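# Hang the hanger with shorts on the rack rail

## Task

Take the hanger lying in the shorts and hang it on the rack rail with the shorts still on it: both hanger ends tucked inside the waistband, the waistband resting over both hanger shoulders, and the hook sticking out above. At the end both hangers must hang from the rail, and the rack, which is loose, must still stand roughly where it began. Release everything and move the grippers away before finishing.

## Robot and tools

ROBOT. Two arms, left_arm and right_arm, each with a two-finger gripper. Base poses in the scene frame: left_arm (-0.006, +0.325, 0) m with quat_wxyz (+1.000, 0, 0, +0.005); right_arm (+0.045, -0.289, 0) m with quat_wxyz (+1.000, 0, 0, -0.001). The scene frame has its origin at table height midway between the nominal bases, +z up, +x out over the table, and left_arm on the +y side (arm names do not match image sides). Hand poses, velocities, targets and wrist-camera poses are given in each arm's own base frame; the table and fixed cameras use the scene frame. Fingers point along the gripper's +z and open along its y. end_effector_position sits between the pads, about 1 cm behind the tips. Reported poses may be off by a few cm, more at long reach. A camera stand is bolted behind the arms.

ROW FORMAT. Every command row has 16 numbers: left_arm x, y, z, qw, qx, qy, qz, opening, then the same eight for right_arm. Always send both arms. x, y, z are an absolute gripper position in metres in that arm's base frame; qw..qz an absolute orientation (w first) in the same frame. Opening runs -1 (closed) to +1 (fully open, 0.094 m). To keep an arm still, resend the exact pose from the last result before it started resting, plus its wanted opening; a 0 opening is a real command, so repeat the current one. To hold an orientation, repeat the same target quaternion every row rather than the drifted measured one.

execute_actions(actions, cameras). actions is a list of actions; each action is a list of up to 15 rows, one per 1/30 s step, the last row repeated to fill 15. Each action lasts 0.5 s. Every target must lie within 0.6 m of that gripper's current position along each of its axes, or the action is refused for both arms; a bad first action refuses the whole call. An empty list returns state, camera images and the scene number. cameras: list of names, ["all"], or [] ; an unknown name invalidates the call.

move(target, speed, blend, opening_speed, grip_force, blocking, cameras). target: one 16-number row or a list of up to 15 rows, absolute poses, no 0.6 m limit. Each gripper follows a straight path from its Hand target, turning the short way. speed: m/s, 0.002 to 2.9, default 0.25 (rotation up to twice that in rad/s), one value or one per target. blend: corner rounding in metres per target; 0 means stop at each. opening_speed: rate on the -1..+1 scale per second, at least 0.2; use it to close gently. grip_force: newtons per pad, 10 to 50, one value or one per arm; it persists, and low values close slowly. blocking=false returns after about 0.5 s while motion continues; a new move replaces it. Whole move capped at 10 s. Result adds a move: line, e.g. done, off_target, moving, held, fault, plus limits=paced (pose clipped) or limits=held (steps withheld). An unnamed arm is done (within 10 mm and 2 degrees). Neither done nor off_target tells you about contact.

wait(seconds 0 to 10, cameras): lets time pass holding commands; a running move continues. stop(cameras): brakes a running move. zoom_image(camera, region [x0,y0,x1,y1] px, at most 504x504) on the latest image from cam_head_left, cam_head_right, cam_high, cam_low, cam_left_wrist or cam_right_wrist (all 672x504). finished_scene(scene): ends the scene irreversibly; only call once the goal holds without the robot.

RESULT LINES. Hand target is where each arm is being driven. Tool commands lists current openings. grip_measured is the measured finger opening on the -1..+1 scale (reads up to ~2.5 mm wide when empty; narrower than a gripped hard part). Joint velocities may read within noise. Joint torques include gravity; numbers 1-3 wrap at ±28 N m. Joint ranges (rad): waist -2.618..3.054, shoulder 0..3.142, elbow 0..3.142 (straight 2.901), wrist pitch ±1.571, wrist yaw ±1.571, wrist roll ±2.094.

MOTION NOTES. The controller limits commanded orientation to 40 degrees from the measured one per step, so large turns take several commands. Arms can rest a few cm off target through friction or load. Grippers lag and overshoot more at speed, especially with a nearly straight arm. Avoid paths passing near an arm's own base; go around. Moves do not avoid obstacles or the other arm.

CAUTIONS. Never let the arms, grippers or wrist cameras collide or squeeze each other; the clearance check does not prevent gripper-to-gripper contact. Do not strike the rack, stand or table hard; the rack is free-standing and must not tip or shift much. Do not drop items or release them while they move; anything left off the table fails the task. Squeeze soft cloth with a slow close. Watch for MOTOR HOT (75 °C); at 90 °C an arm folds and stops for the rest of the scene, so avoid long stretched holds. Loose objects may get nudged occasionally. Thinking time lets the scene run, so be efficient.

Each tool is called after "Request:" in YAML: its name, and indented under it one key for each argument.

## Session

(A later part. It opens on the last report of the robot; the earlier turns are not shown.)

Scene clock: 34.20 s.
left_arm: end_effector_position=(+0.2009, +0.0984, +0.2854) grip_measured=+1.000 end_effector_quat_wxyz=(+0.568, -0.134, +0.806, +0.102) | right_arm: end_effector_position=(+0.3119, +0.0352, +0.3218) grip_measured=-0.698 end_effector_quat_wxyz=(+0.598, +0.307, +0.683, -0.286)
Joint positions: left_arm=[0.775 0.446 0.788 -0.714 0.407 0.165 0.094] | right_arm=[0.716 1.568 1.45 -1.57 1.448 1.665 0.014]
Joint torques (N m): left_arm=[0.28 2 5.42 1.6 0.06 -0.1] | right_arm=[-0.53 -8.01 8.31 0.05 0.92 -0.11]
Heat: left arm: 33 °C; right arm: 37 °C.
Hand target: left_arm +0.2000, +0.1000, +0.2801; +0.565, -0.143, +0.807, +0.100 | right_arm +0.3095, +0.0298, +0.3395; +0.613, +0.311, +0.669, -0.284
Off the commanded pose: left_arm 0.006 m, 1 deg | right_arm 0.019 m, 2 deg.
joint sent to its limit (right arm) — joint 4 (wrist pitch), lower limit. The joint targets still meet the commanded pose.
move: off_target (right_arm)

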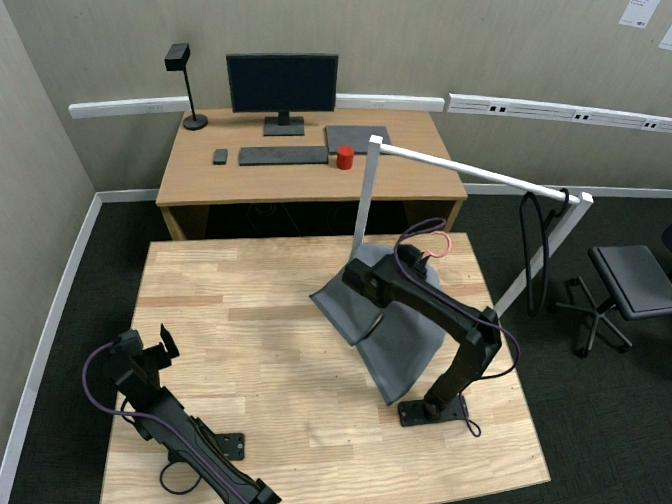

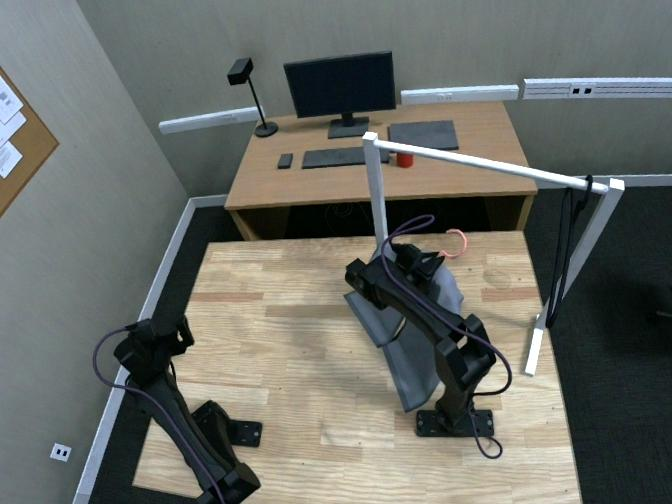

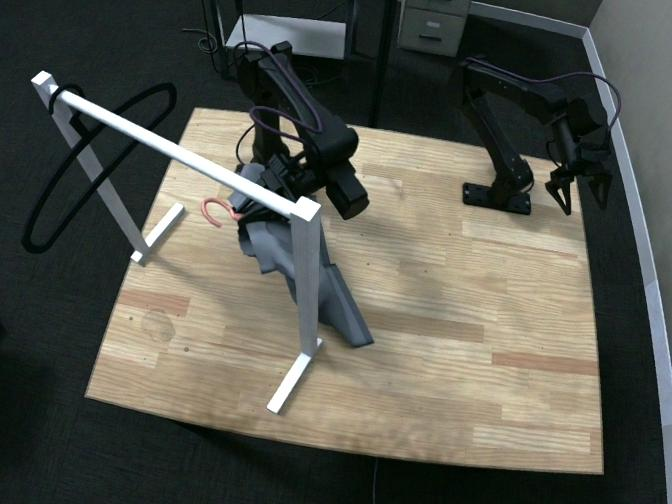

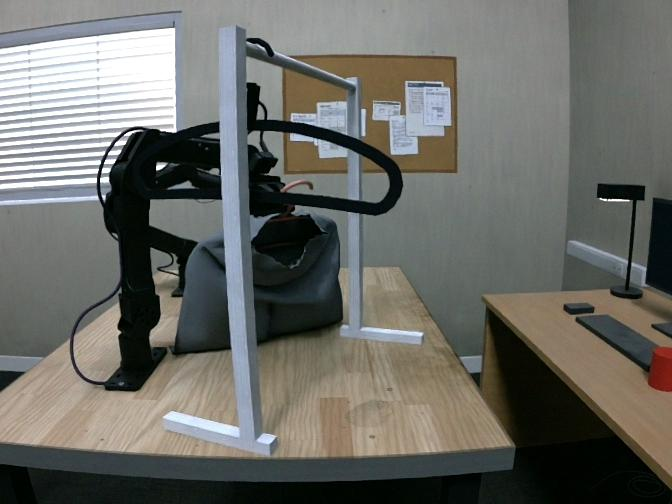

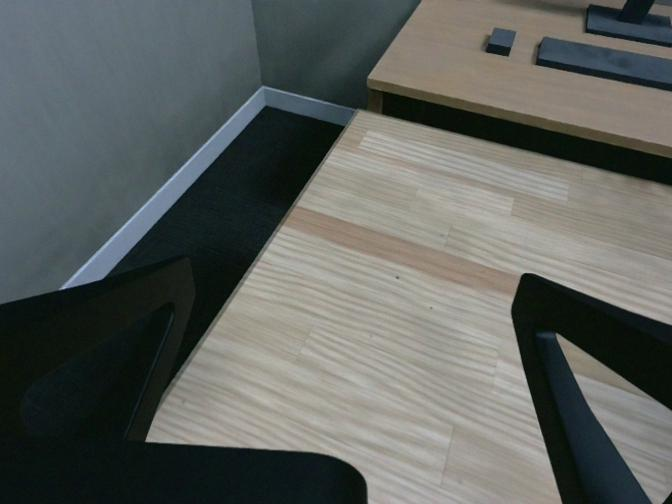

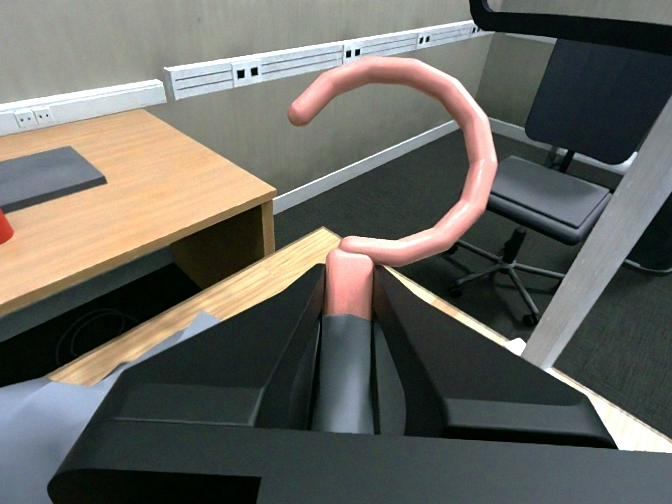

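Request:
move:
  target: [0.20,0.10,0.28,0.565,-0.143,0.807,0.100,1,0.33,-0.03,0.40,0.653,0.271,0.653,-0.271,-0.95]
  speed: 0.06
  cameras: ["all"]

Scene clock: 41.33 s.
left_arm: end_effector_position=(+0.2009, +0.0984, +0.2854) grip_measured=+1.000 end_effector_quat_wxyz=(+0.568, -0.134, +0.806, +0.102) | right_arm: end_effector_position=(+0.3356, -0.0246, +0.3971) grip_measured=-0.698 end_effector_quat_wxyz=(+0.649, +0.267, +0.659, -0.273)
Joint positions: left_arm=[0.775 0.446 0.788 -0.714 0.407 0.165 0.094] | right_arm=[0.454 1.151 1.075 0.047 1.237 0.014 0.014]
Joint torques (N m): left_arm=[0.35 2.04 5.55 1.61 0.04 -0.09] | right_arm=[-0.8 -5.48 6.15 1.98 -0.01 -0.22]
Heat: left arm: 33 °C; right arm: 37 °C.
Hand target: left_arm +0.2000, +0.1000, +0.2801; +0.565, -0.143, +0.807, +0.100 | right_arm +0.3300, -0.0299, +0.4000; +0.653, +0.271, +0.653, -0.271
Off the commanded pose: left_arm 0.006 m, 1 deg | right_arm 0.008 m, 1 deg.
move: done

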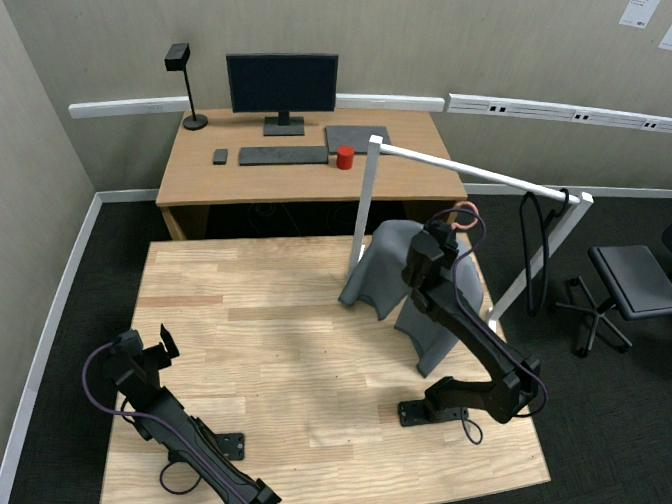

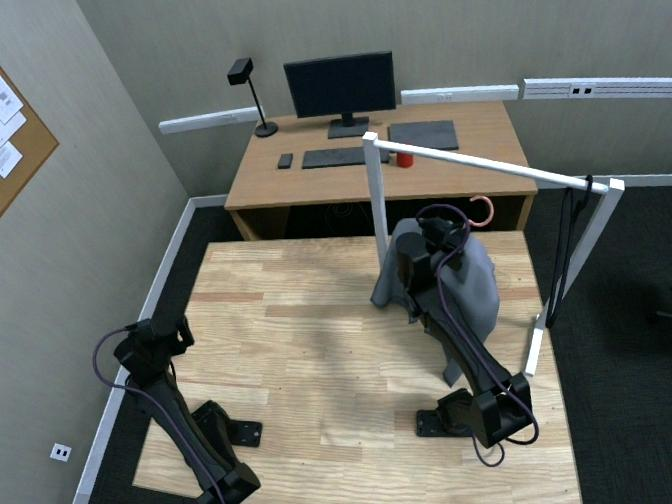

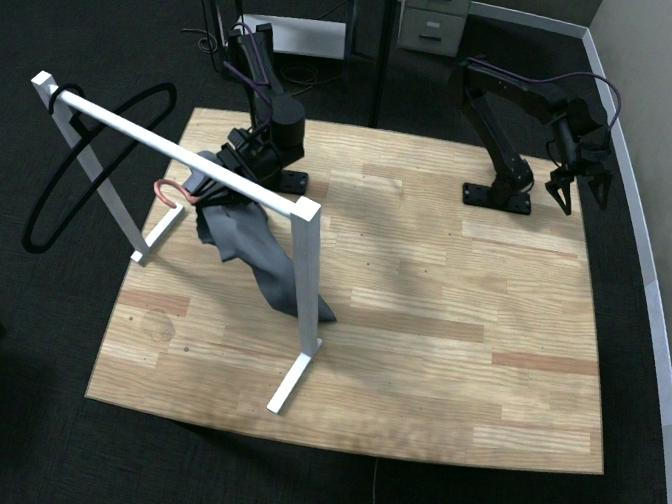

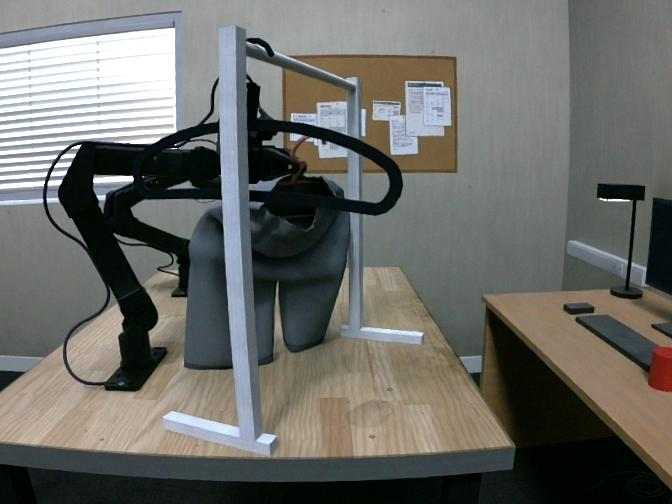

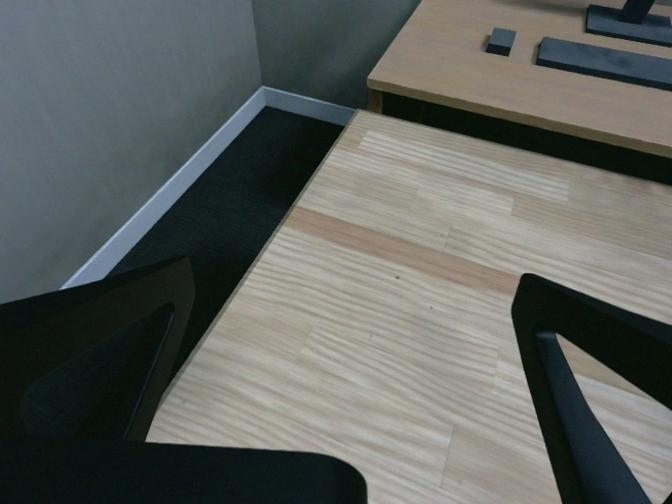

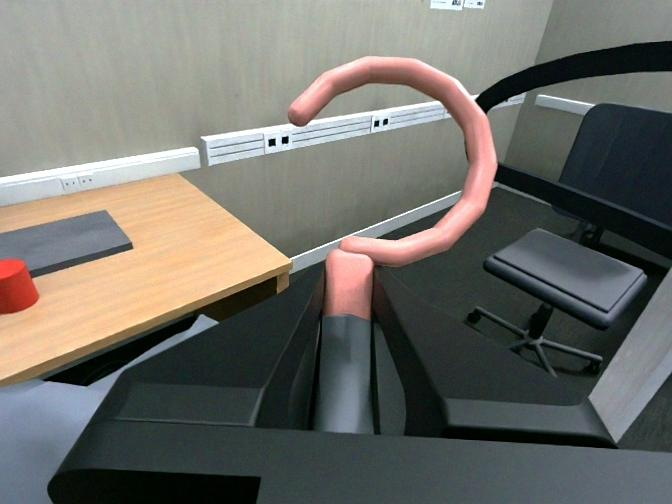

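Request:
move:
  target: [0.20,0.10,0.28,0.565,-0.143,0.807,0.100,1,0.28,-0.06,0.53,0.7226,0.2766,0.434,-0.460,-0.95]
  speed: 0.12
  cameras: ["all"]

Scene clock: 44.77 s.
left_arm: end_effector_position=(+0.2009, +0.0984, +0.2854) grip_measured=+1.000 end_effector_quat_wxyz=(+0.568, -0.134, +0.806, +0.102) | right_arm: end_effector_position=(+0.2860, -0.0586, +0.5144) grip_measured=-0.698 end_effector_quat_wxyz=(+0.716, +0.254, +0.472, -0.448)
Joint positions: left_arm=[0.775 0.446 0.788 -0.714 0.407 0.165 0.094] | right_arm=[0.381 1.3 1.048 1.539 1.112 -1.323 0.014]
Joint torques (N m): left_arm=[0.31 2.07 5.49 1.58 0.04 -0.09] | right_arm=[-0.7 -3.15 8.98 0.41 -0.91 -0.1]
Heat: left arm: 33 °C; right arm: 37 °C.
Hand target: left_arm +0.2000, +0.1000, +0.2801; +0.565, -0.143, +0.807, +0.100 | right_arm +0.2793, -0.0604, +0.5295; +0.728, +0.260, +0.450, -0.447
Off the commanded pose: left_arm 0.006 m, 1 deg | right_arm 0.017 m, 5 deg.
joint sent to its limit (right arm) — joint 4 (wrist pitch), upper limit. The joint targets are off in orientation, not in position.
move: off_target (right_arm)

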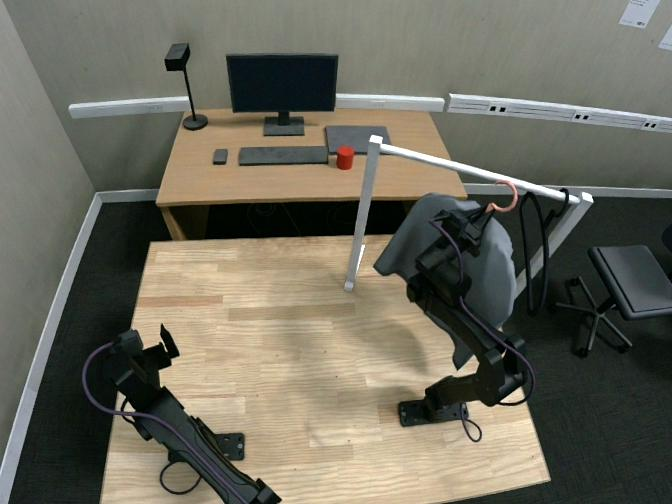

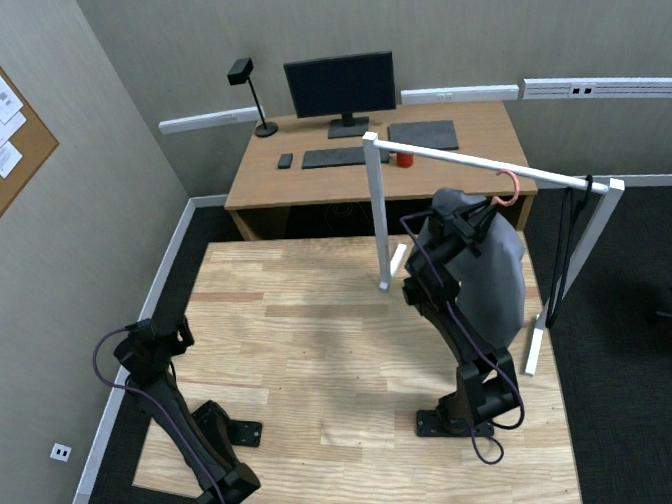

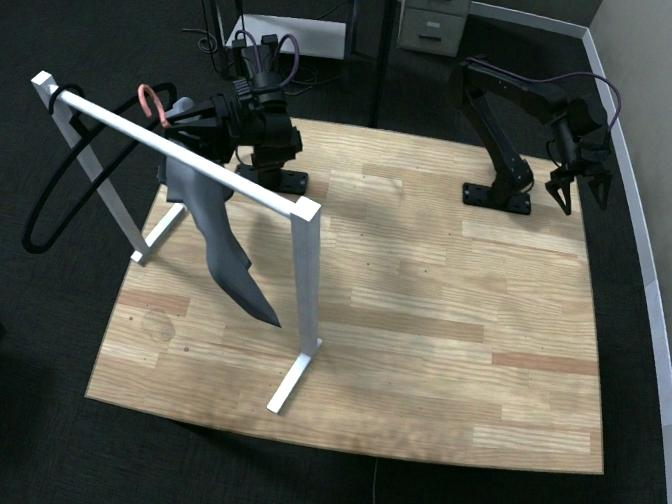

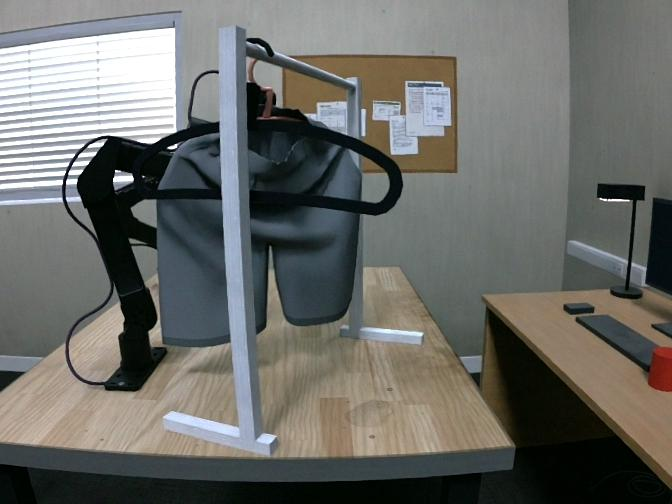

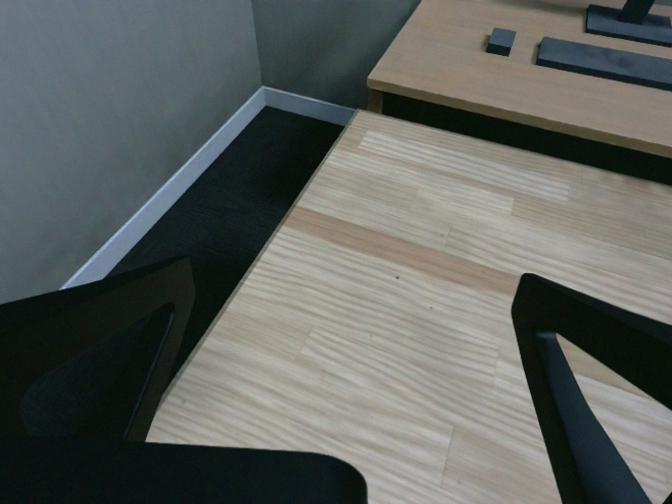

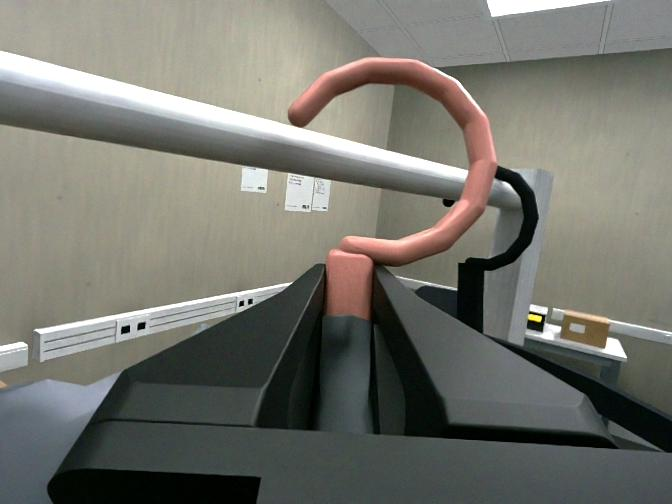

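Request:
zoom_image:
  camera: "cam_low"
  region: [220, 20, 380, 140]

Request:
zoom_image:
  camera: "cam_head_right"
  region: [400, 120, 640, 300]

Request:
zoom_image:
  camera: "cam_head_left"
  region: [370, 120, 610, 300]

Request:
zoom_image:
  camera: "cam_high"
  region: [20, 60, 330, 260]

Scaled by 3.150 from the camera's 672x504 image, which has a finer 960x720 frame.

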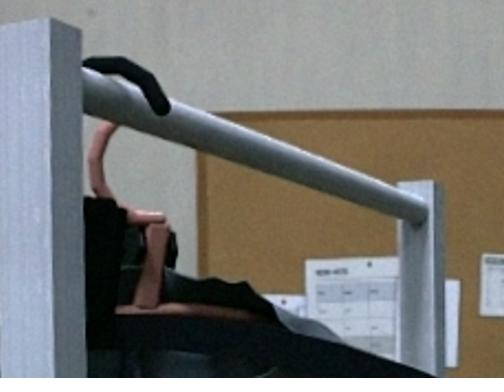

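Scaled by 2.100 from the camera's 672x504 image, which has a finer 960x720 frame.

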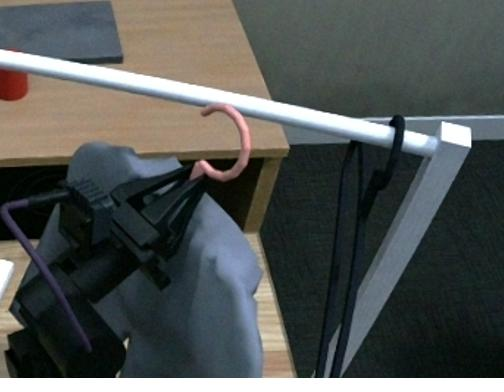

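Scaled by 2.100 from the camera's 672x504 image, which has a finer 960x720 frame.

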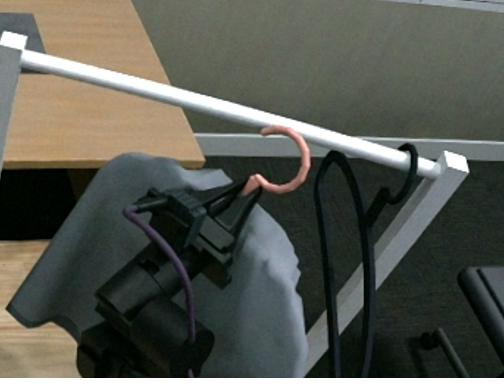

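Scaled by 1.626 from the camera's 672x504 image, which has a finer 960x720 frame.

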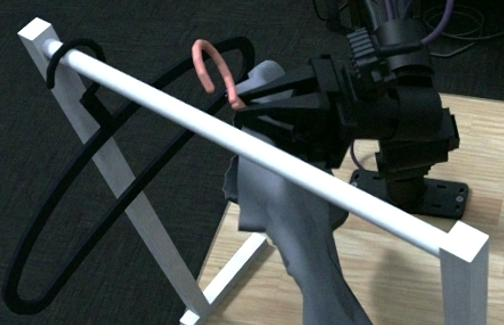

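Request:
move:
  target: [0.20,0.10,0.28,0.565,-0.143,0.807,0.100,1,0.31,-0.064,0.545,0.7226,0.2766,0.434,-0.460,-0.95]
  speed: 0.05
  cameras: ["cam_right_wrist","cam_low","cam_high","cam_head_left","cam_head_right"]

Request:
zoom_image:
  camera: "cam_low"
  region: [220, 20, 380, 140]

Request:
zoom_image:
  camera: "cam_high"
  region: [80, 60, 240, 180]

Request:
zoom_image:
  camera: "cam_head_right"
  region: [440, 140, 560, 230]

Scene clock: 48.63 s.
left_arm: end_effector_position=(+0.2009, +0.0984, +0.2854) grip_measured=+1.000 end_effector_quat_wxyz=(+0.568, -0.134, +0.806, +0.102) | right_arm: end_effector_position=(+0.3120, -0.0634, +0.5318) grip_measured=-0.698 end_effector_quat_wxyz=(+0.711, +0.274, +0.454, -0.462)
Joint positions: left_arm=[0.775 0.446 0.788 -0.714 0.407 0.165 0.094] | right_arm=[0.326 1.438 1.215 1.542 1.102 -1.323 0.014]
Joint torques (N m): left_arm=[0.4 1.95 5.46 1.57 0.05 -0.07] | right_arm=[-0.85 -4.04 8.87 0.24 -0.95 0]
Heat: left arm: 33 °C; right arm: 38 °C.
Hand target: left_arm +0.2000, +0.1000, +0.2801; +0.565, -0.143, +0.807, +0.100 | right_arm +0.3094, -0.0638, +0.5444; +0.723, +0.277, +0.434, -0.460
Off the commanded pose: left_arm 0.006 m, 1 deg | right_arm 0.013 m, 3 deg.
move: off_target (right_arm)
Images, in order (width x height): cam_head_left 672x504, cam_head_right 672x504, cam_high 672x504, cam_low 672x504, cam_right_wrist 672x504.

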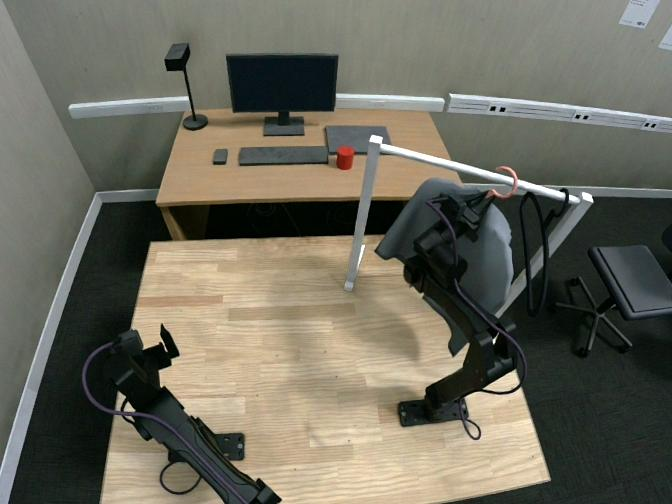

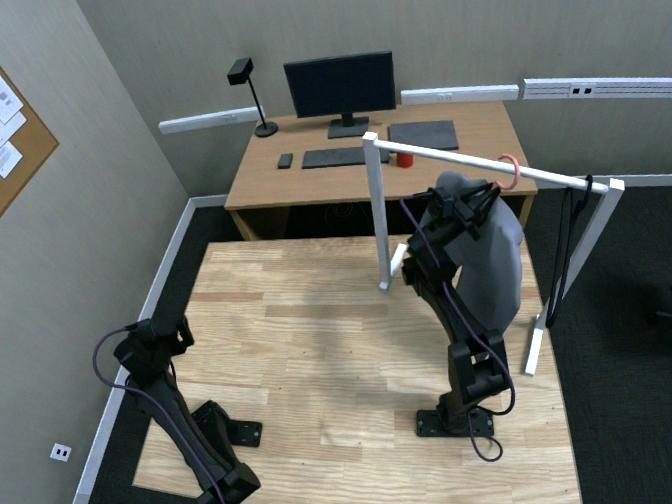

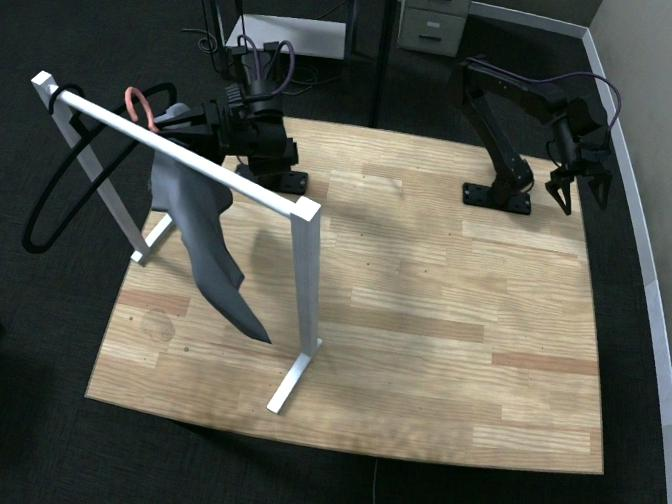

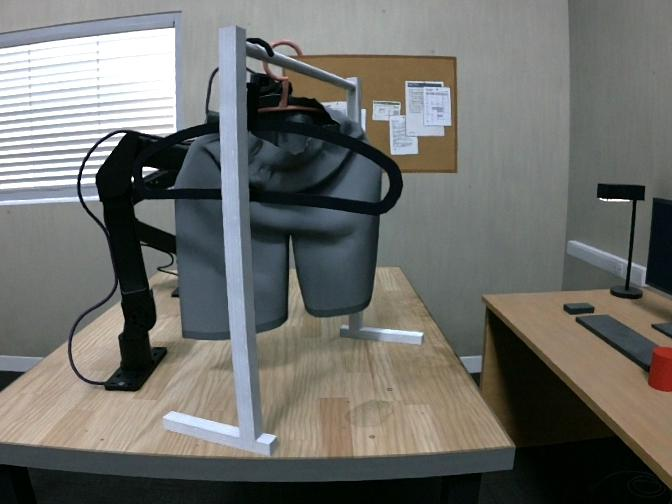

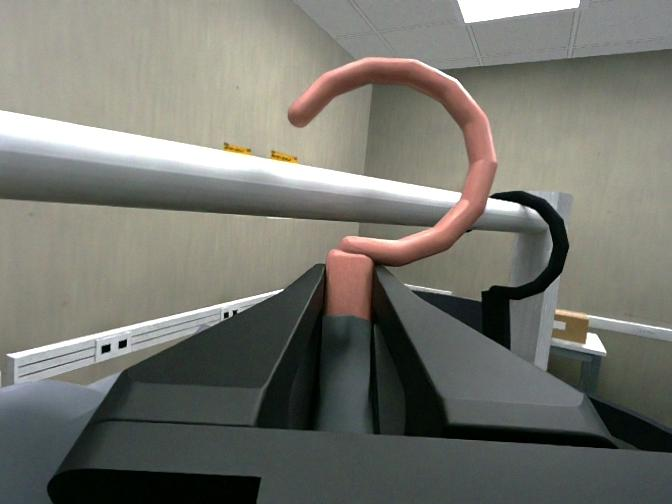

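Scaled by 3.150 from the camera's 672x504 image, which has a finer 960x720 frame.

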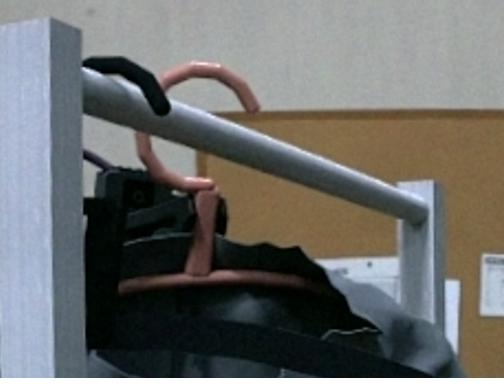

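Scaled by 3.150 from the camera's 672x504 image, which has a finer 960x720 frame.

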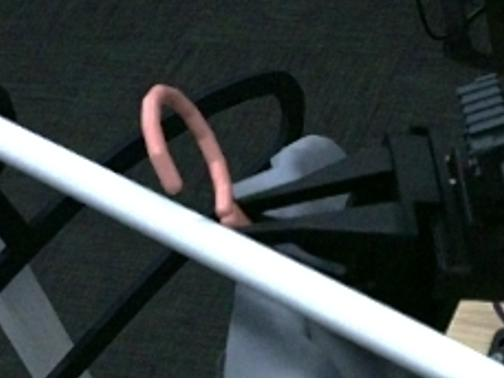

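Scaled by 4.200 from the camera's 672x504 image, which has a finer 960x720 frame.

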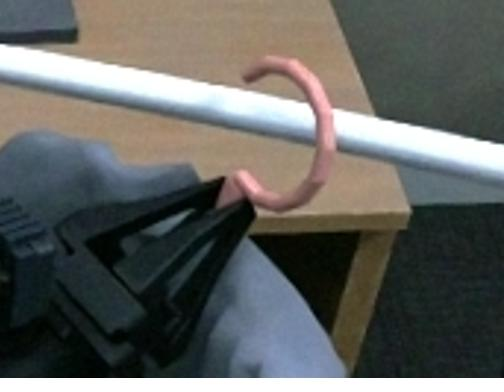

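Request:
move:
  target: [0.20,0.10,0.28,0.565,-0.143,0.807,0.100,1,0.268,-0.138,0.550,0.668,0.326,0.418,-0.522,-0.95]
  speed: 0.08
  cameras: ["cam_right_wrist","cam_low","cam_high","cam_head_left","cam_head_right"]

Request:
zoom_image:
  camera: "cam_low"
  region: [220, 20, 380, 140]

Request:
zoom_image:
  camera: "cam_high"
  region: [40, 60, 200, 180]

Scene clock: 53.97 s.
left_arm: end_effector_position=(+0.2009, +0.0984, +0.2854) grip_measured=+1.000 end_effector_quat_wxyz=(+0.568, -0.134, +0.806, +0.102) | right_arm: end_effector_position=(+0.2768, -0.1371, +0.5440) grip_measured=-0.698 end_effector_quat_wxyz=(+0.658, +0.326, +0.431, -0.525)
Joint positions: left_arm=[0.775 0.446 0.788 -0.714 0.407 0.165 0.094] | right_arm=[0.088 1.353 1.215 1.371 1.113 -1.224 0.014]
Joint torques (N m): left_arm=[0.44 1.98 5.48 1.57 0.05 -0.08] | right_arm=[-0.58 -6.13 5.45 0.32 -0.8 0.14]
Heat: left arm: 34 °C; right arm: 38 °C.
Hand target: left_arm +0.2000, +0.1000, +0.2801; +0.565, -0.143, +0.807, +0.100 | right_arm +0.2679, -0.1380, +0.5500; +0.668, +0.326, +0.418, -0.522
Off the commanded pose: left_arm 0.006 m, 1 deg | right_arm 0.011 m, 2 deg.
move: off_target (right_arm)
Images, in order (width x height): cam_head_left 672x504, cam_head_right 672x504, cam_high 672x504, cam_low 672x504, cam_right_wrist 672x504.

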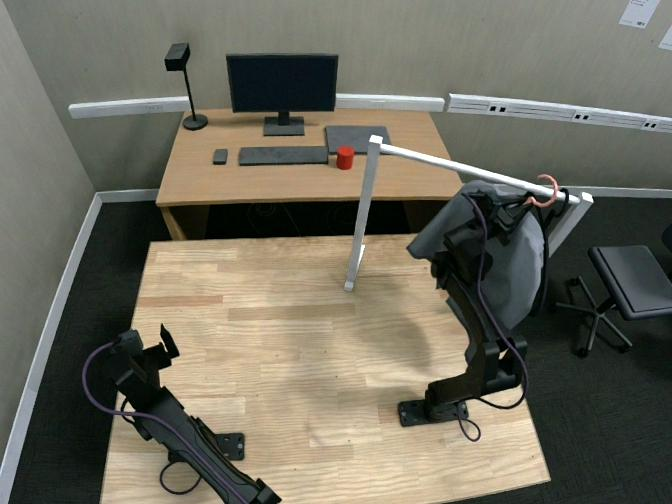

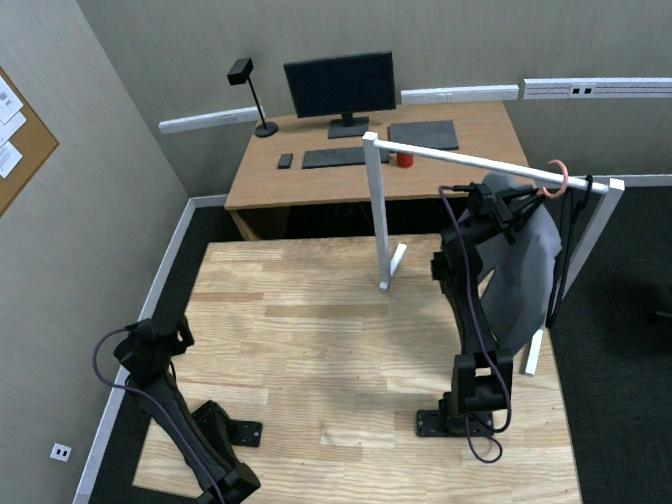

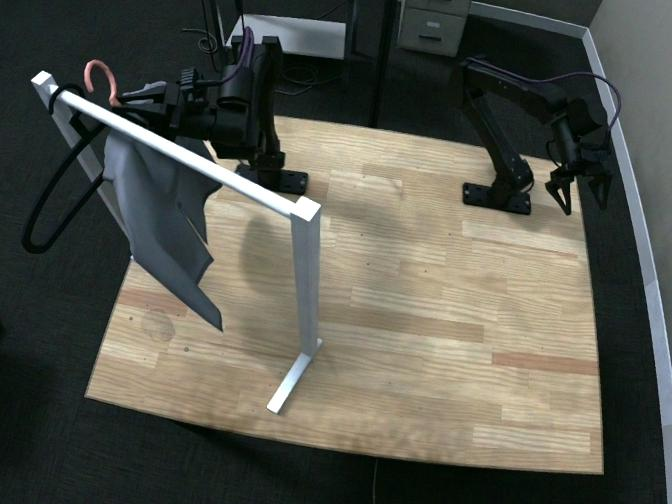

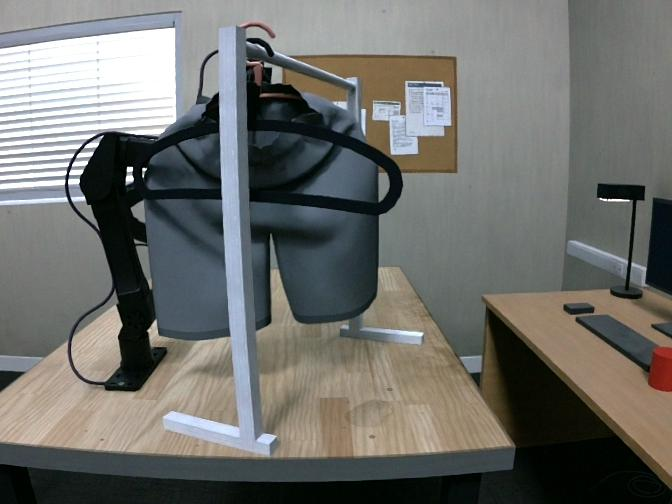

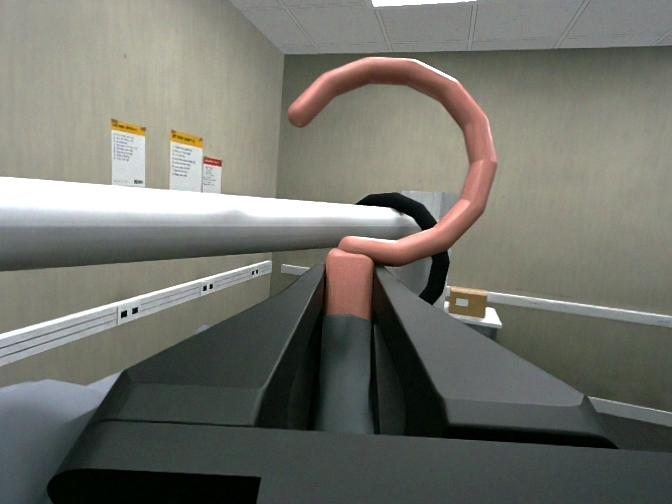

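Scaled by 3.150 from the camera's 672x504 image, which has a finer 960x720 frame.

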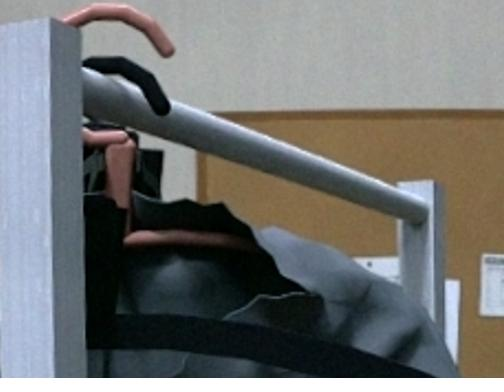

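Scaled by 3.150 from the camera's 672x504 image, which has a finer 960x720 frame.

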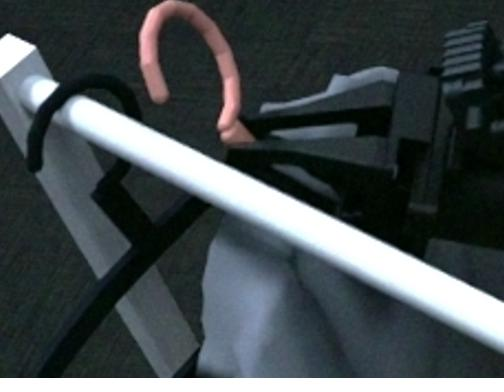

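Request:
move:
  target: [0.20,0.10,0.28,0.565,-0.143,0.807,0.100,1,0.288,-0.111,0.541,0.682,0.315,0.426,-0.505,-0.95]
  speed: 0.05
  cameras: ["cam_right_wrist","cam_low","cam_high","cam_head_left","cam_head_right"]

Request:
zoom_image:
  camera: "cam_low"
  region: [220, 20, 380, 140]

Request:
zoom_image:
  camera: "cam_high"
  region: [60, 60, 220, 180]

Request:
zoom_image:
  camera: "cam_head_right"
  region: [470, 130, 630, 250]

Scene clock: 56.63 s.
left_arm: end_effector_position=(+0.2009, +0.0984, +0.2854) grip_measured=+1.000 end_effector_quat_wxyz=(+0.568, -0.134, +0.806, +0.102) | right_arm: end_effector_position=(+0.2872, -0.1148, +0.5375) grip_measured=-0.698 end_effector_quat_wxyz=(+0.674, +0.320, +0.434, -0.505)
Joint positions: left_arm=[0.775 0.446 0.788 -0.714 0.407 0.165 0.094] | right_arm=[0.169 1.395 1.215 1.491 1.123 -1.291 0.014]
Joint torques (N m): left_arm=[0.49 2 5.48 1.58 0.06 -0.07] | right_arm=[0.5 -3.67 6.45 0.4 -0.79 -0.12]
Heat: left arm: 34 °C; right arm: 38 °C.
Hand target: left_arm +0.2000, +0.1000, +0.2801; +0.565, -0.143, +0.807, +0.100 | right_arm +0.2879, -0.1110, +0.5410; +0.682, +0.315, +0.426, -0.505
Off the commanded pose: left_arm 0.006 m, 1 deg | right_arm 0.005 m, 1 deg.
move: done
Images, in order (width x height): cam_head_left 672x504, cam_head_right 672x504, cam_high 672x504, cam_low 672x504, cam_right_wrist 672x504.

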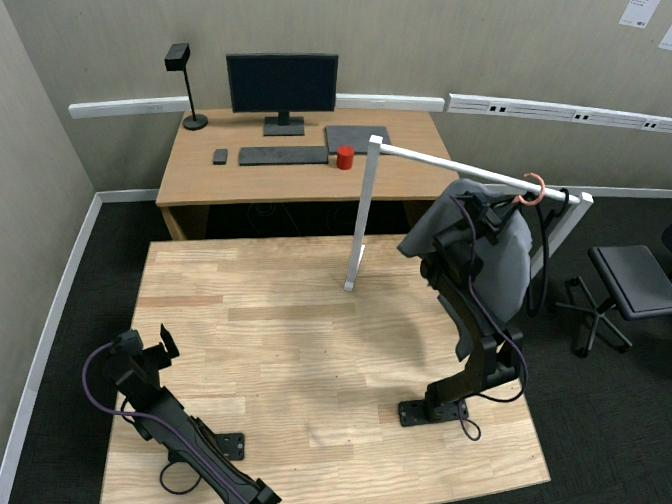

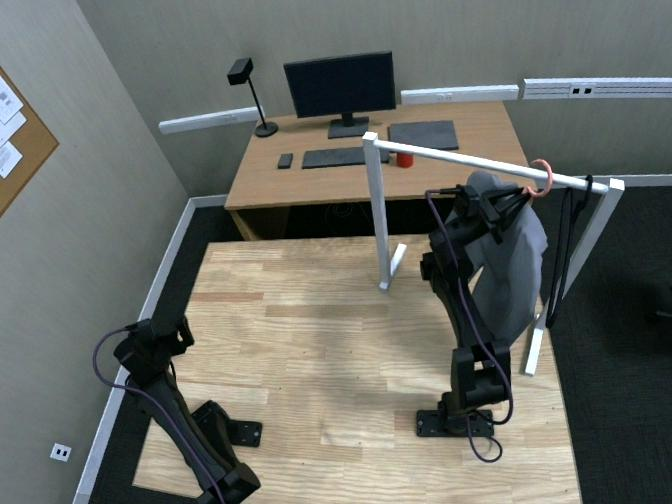

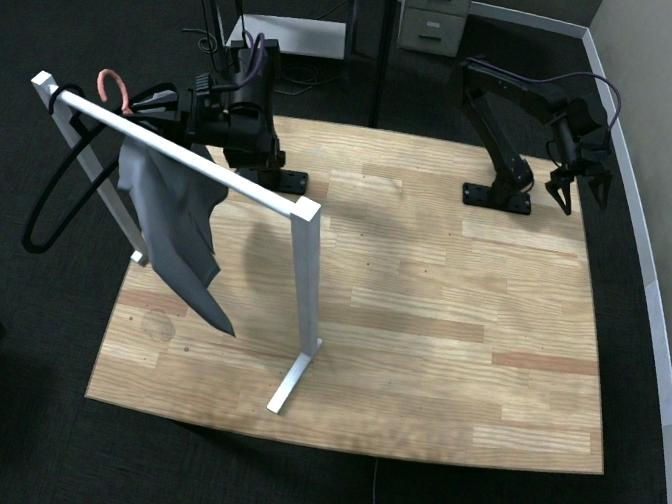

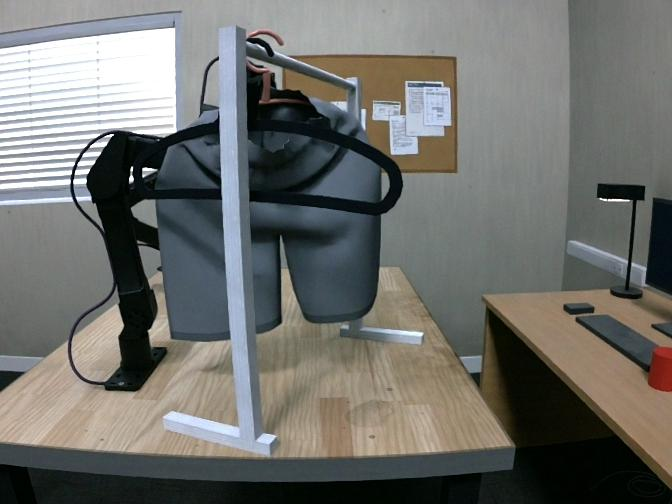

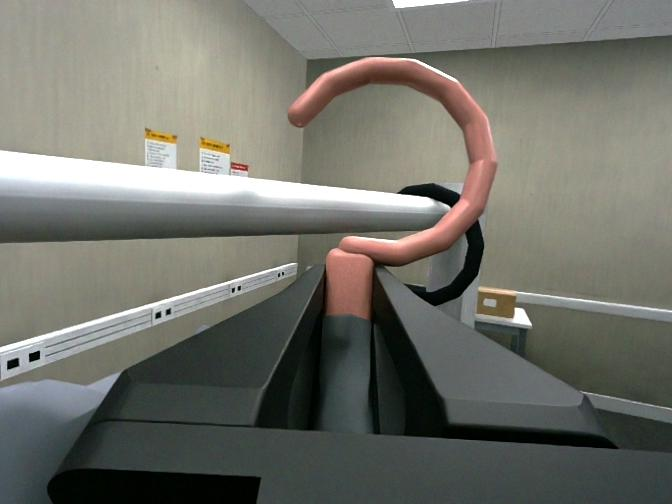

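Scaled by 3.150 from the camera's 672x504 image, which has a finer 960x720 frame.

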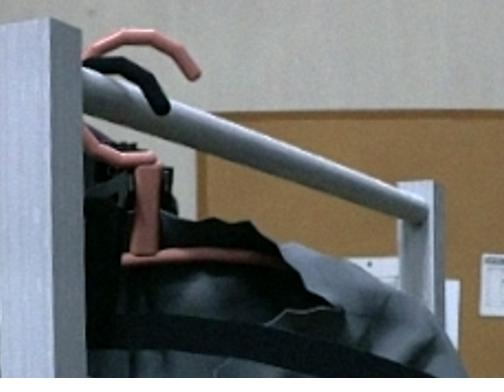

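Scaled by 3.150 from the camera's 672x504 image, which has a finer 960x720 frame.

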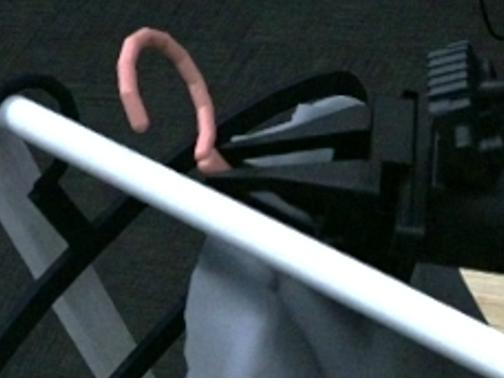

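Scaled by 3.150 from the camera's 672x504 image, which has a finer 960x720 frame.

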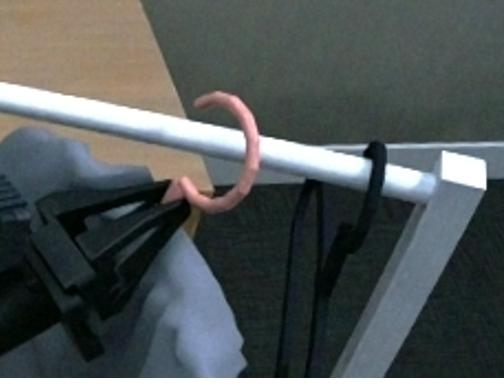

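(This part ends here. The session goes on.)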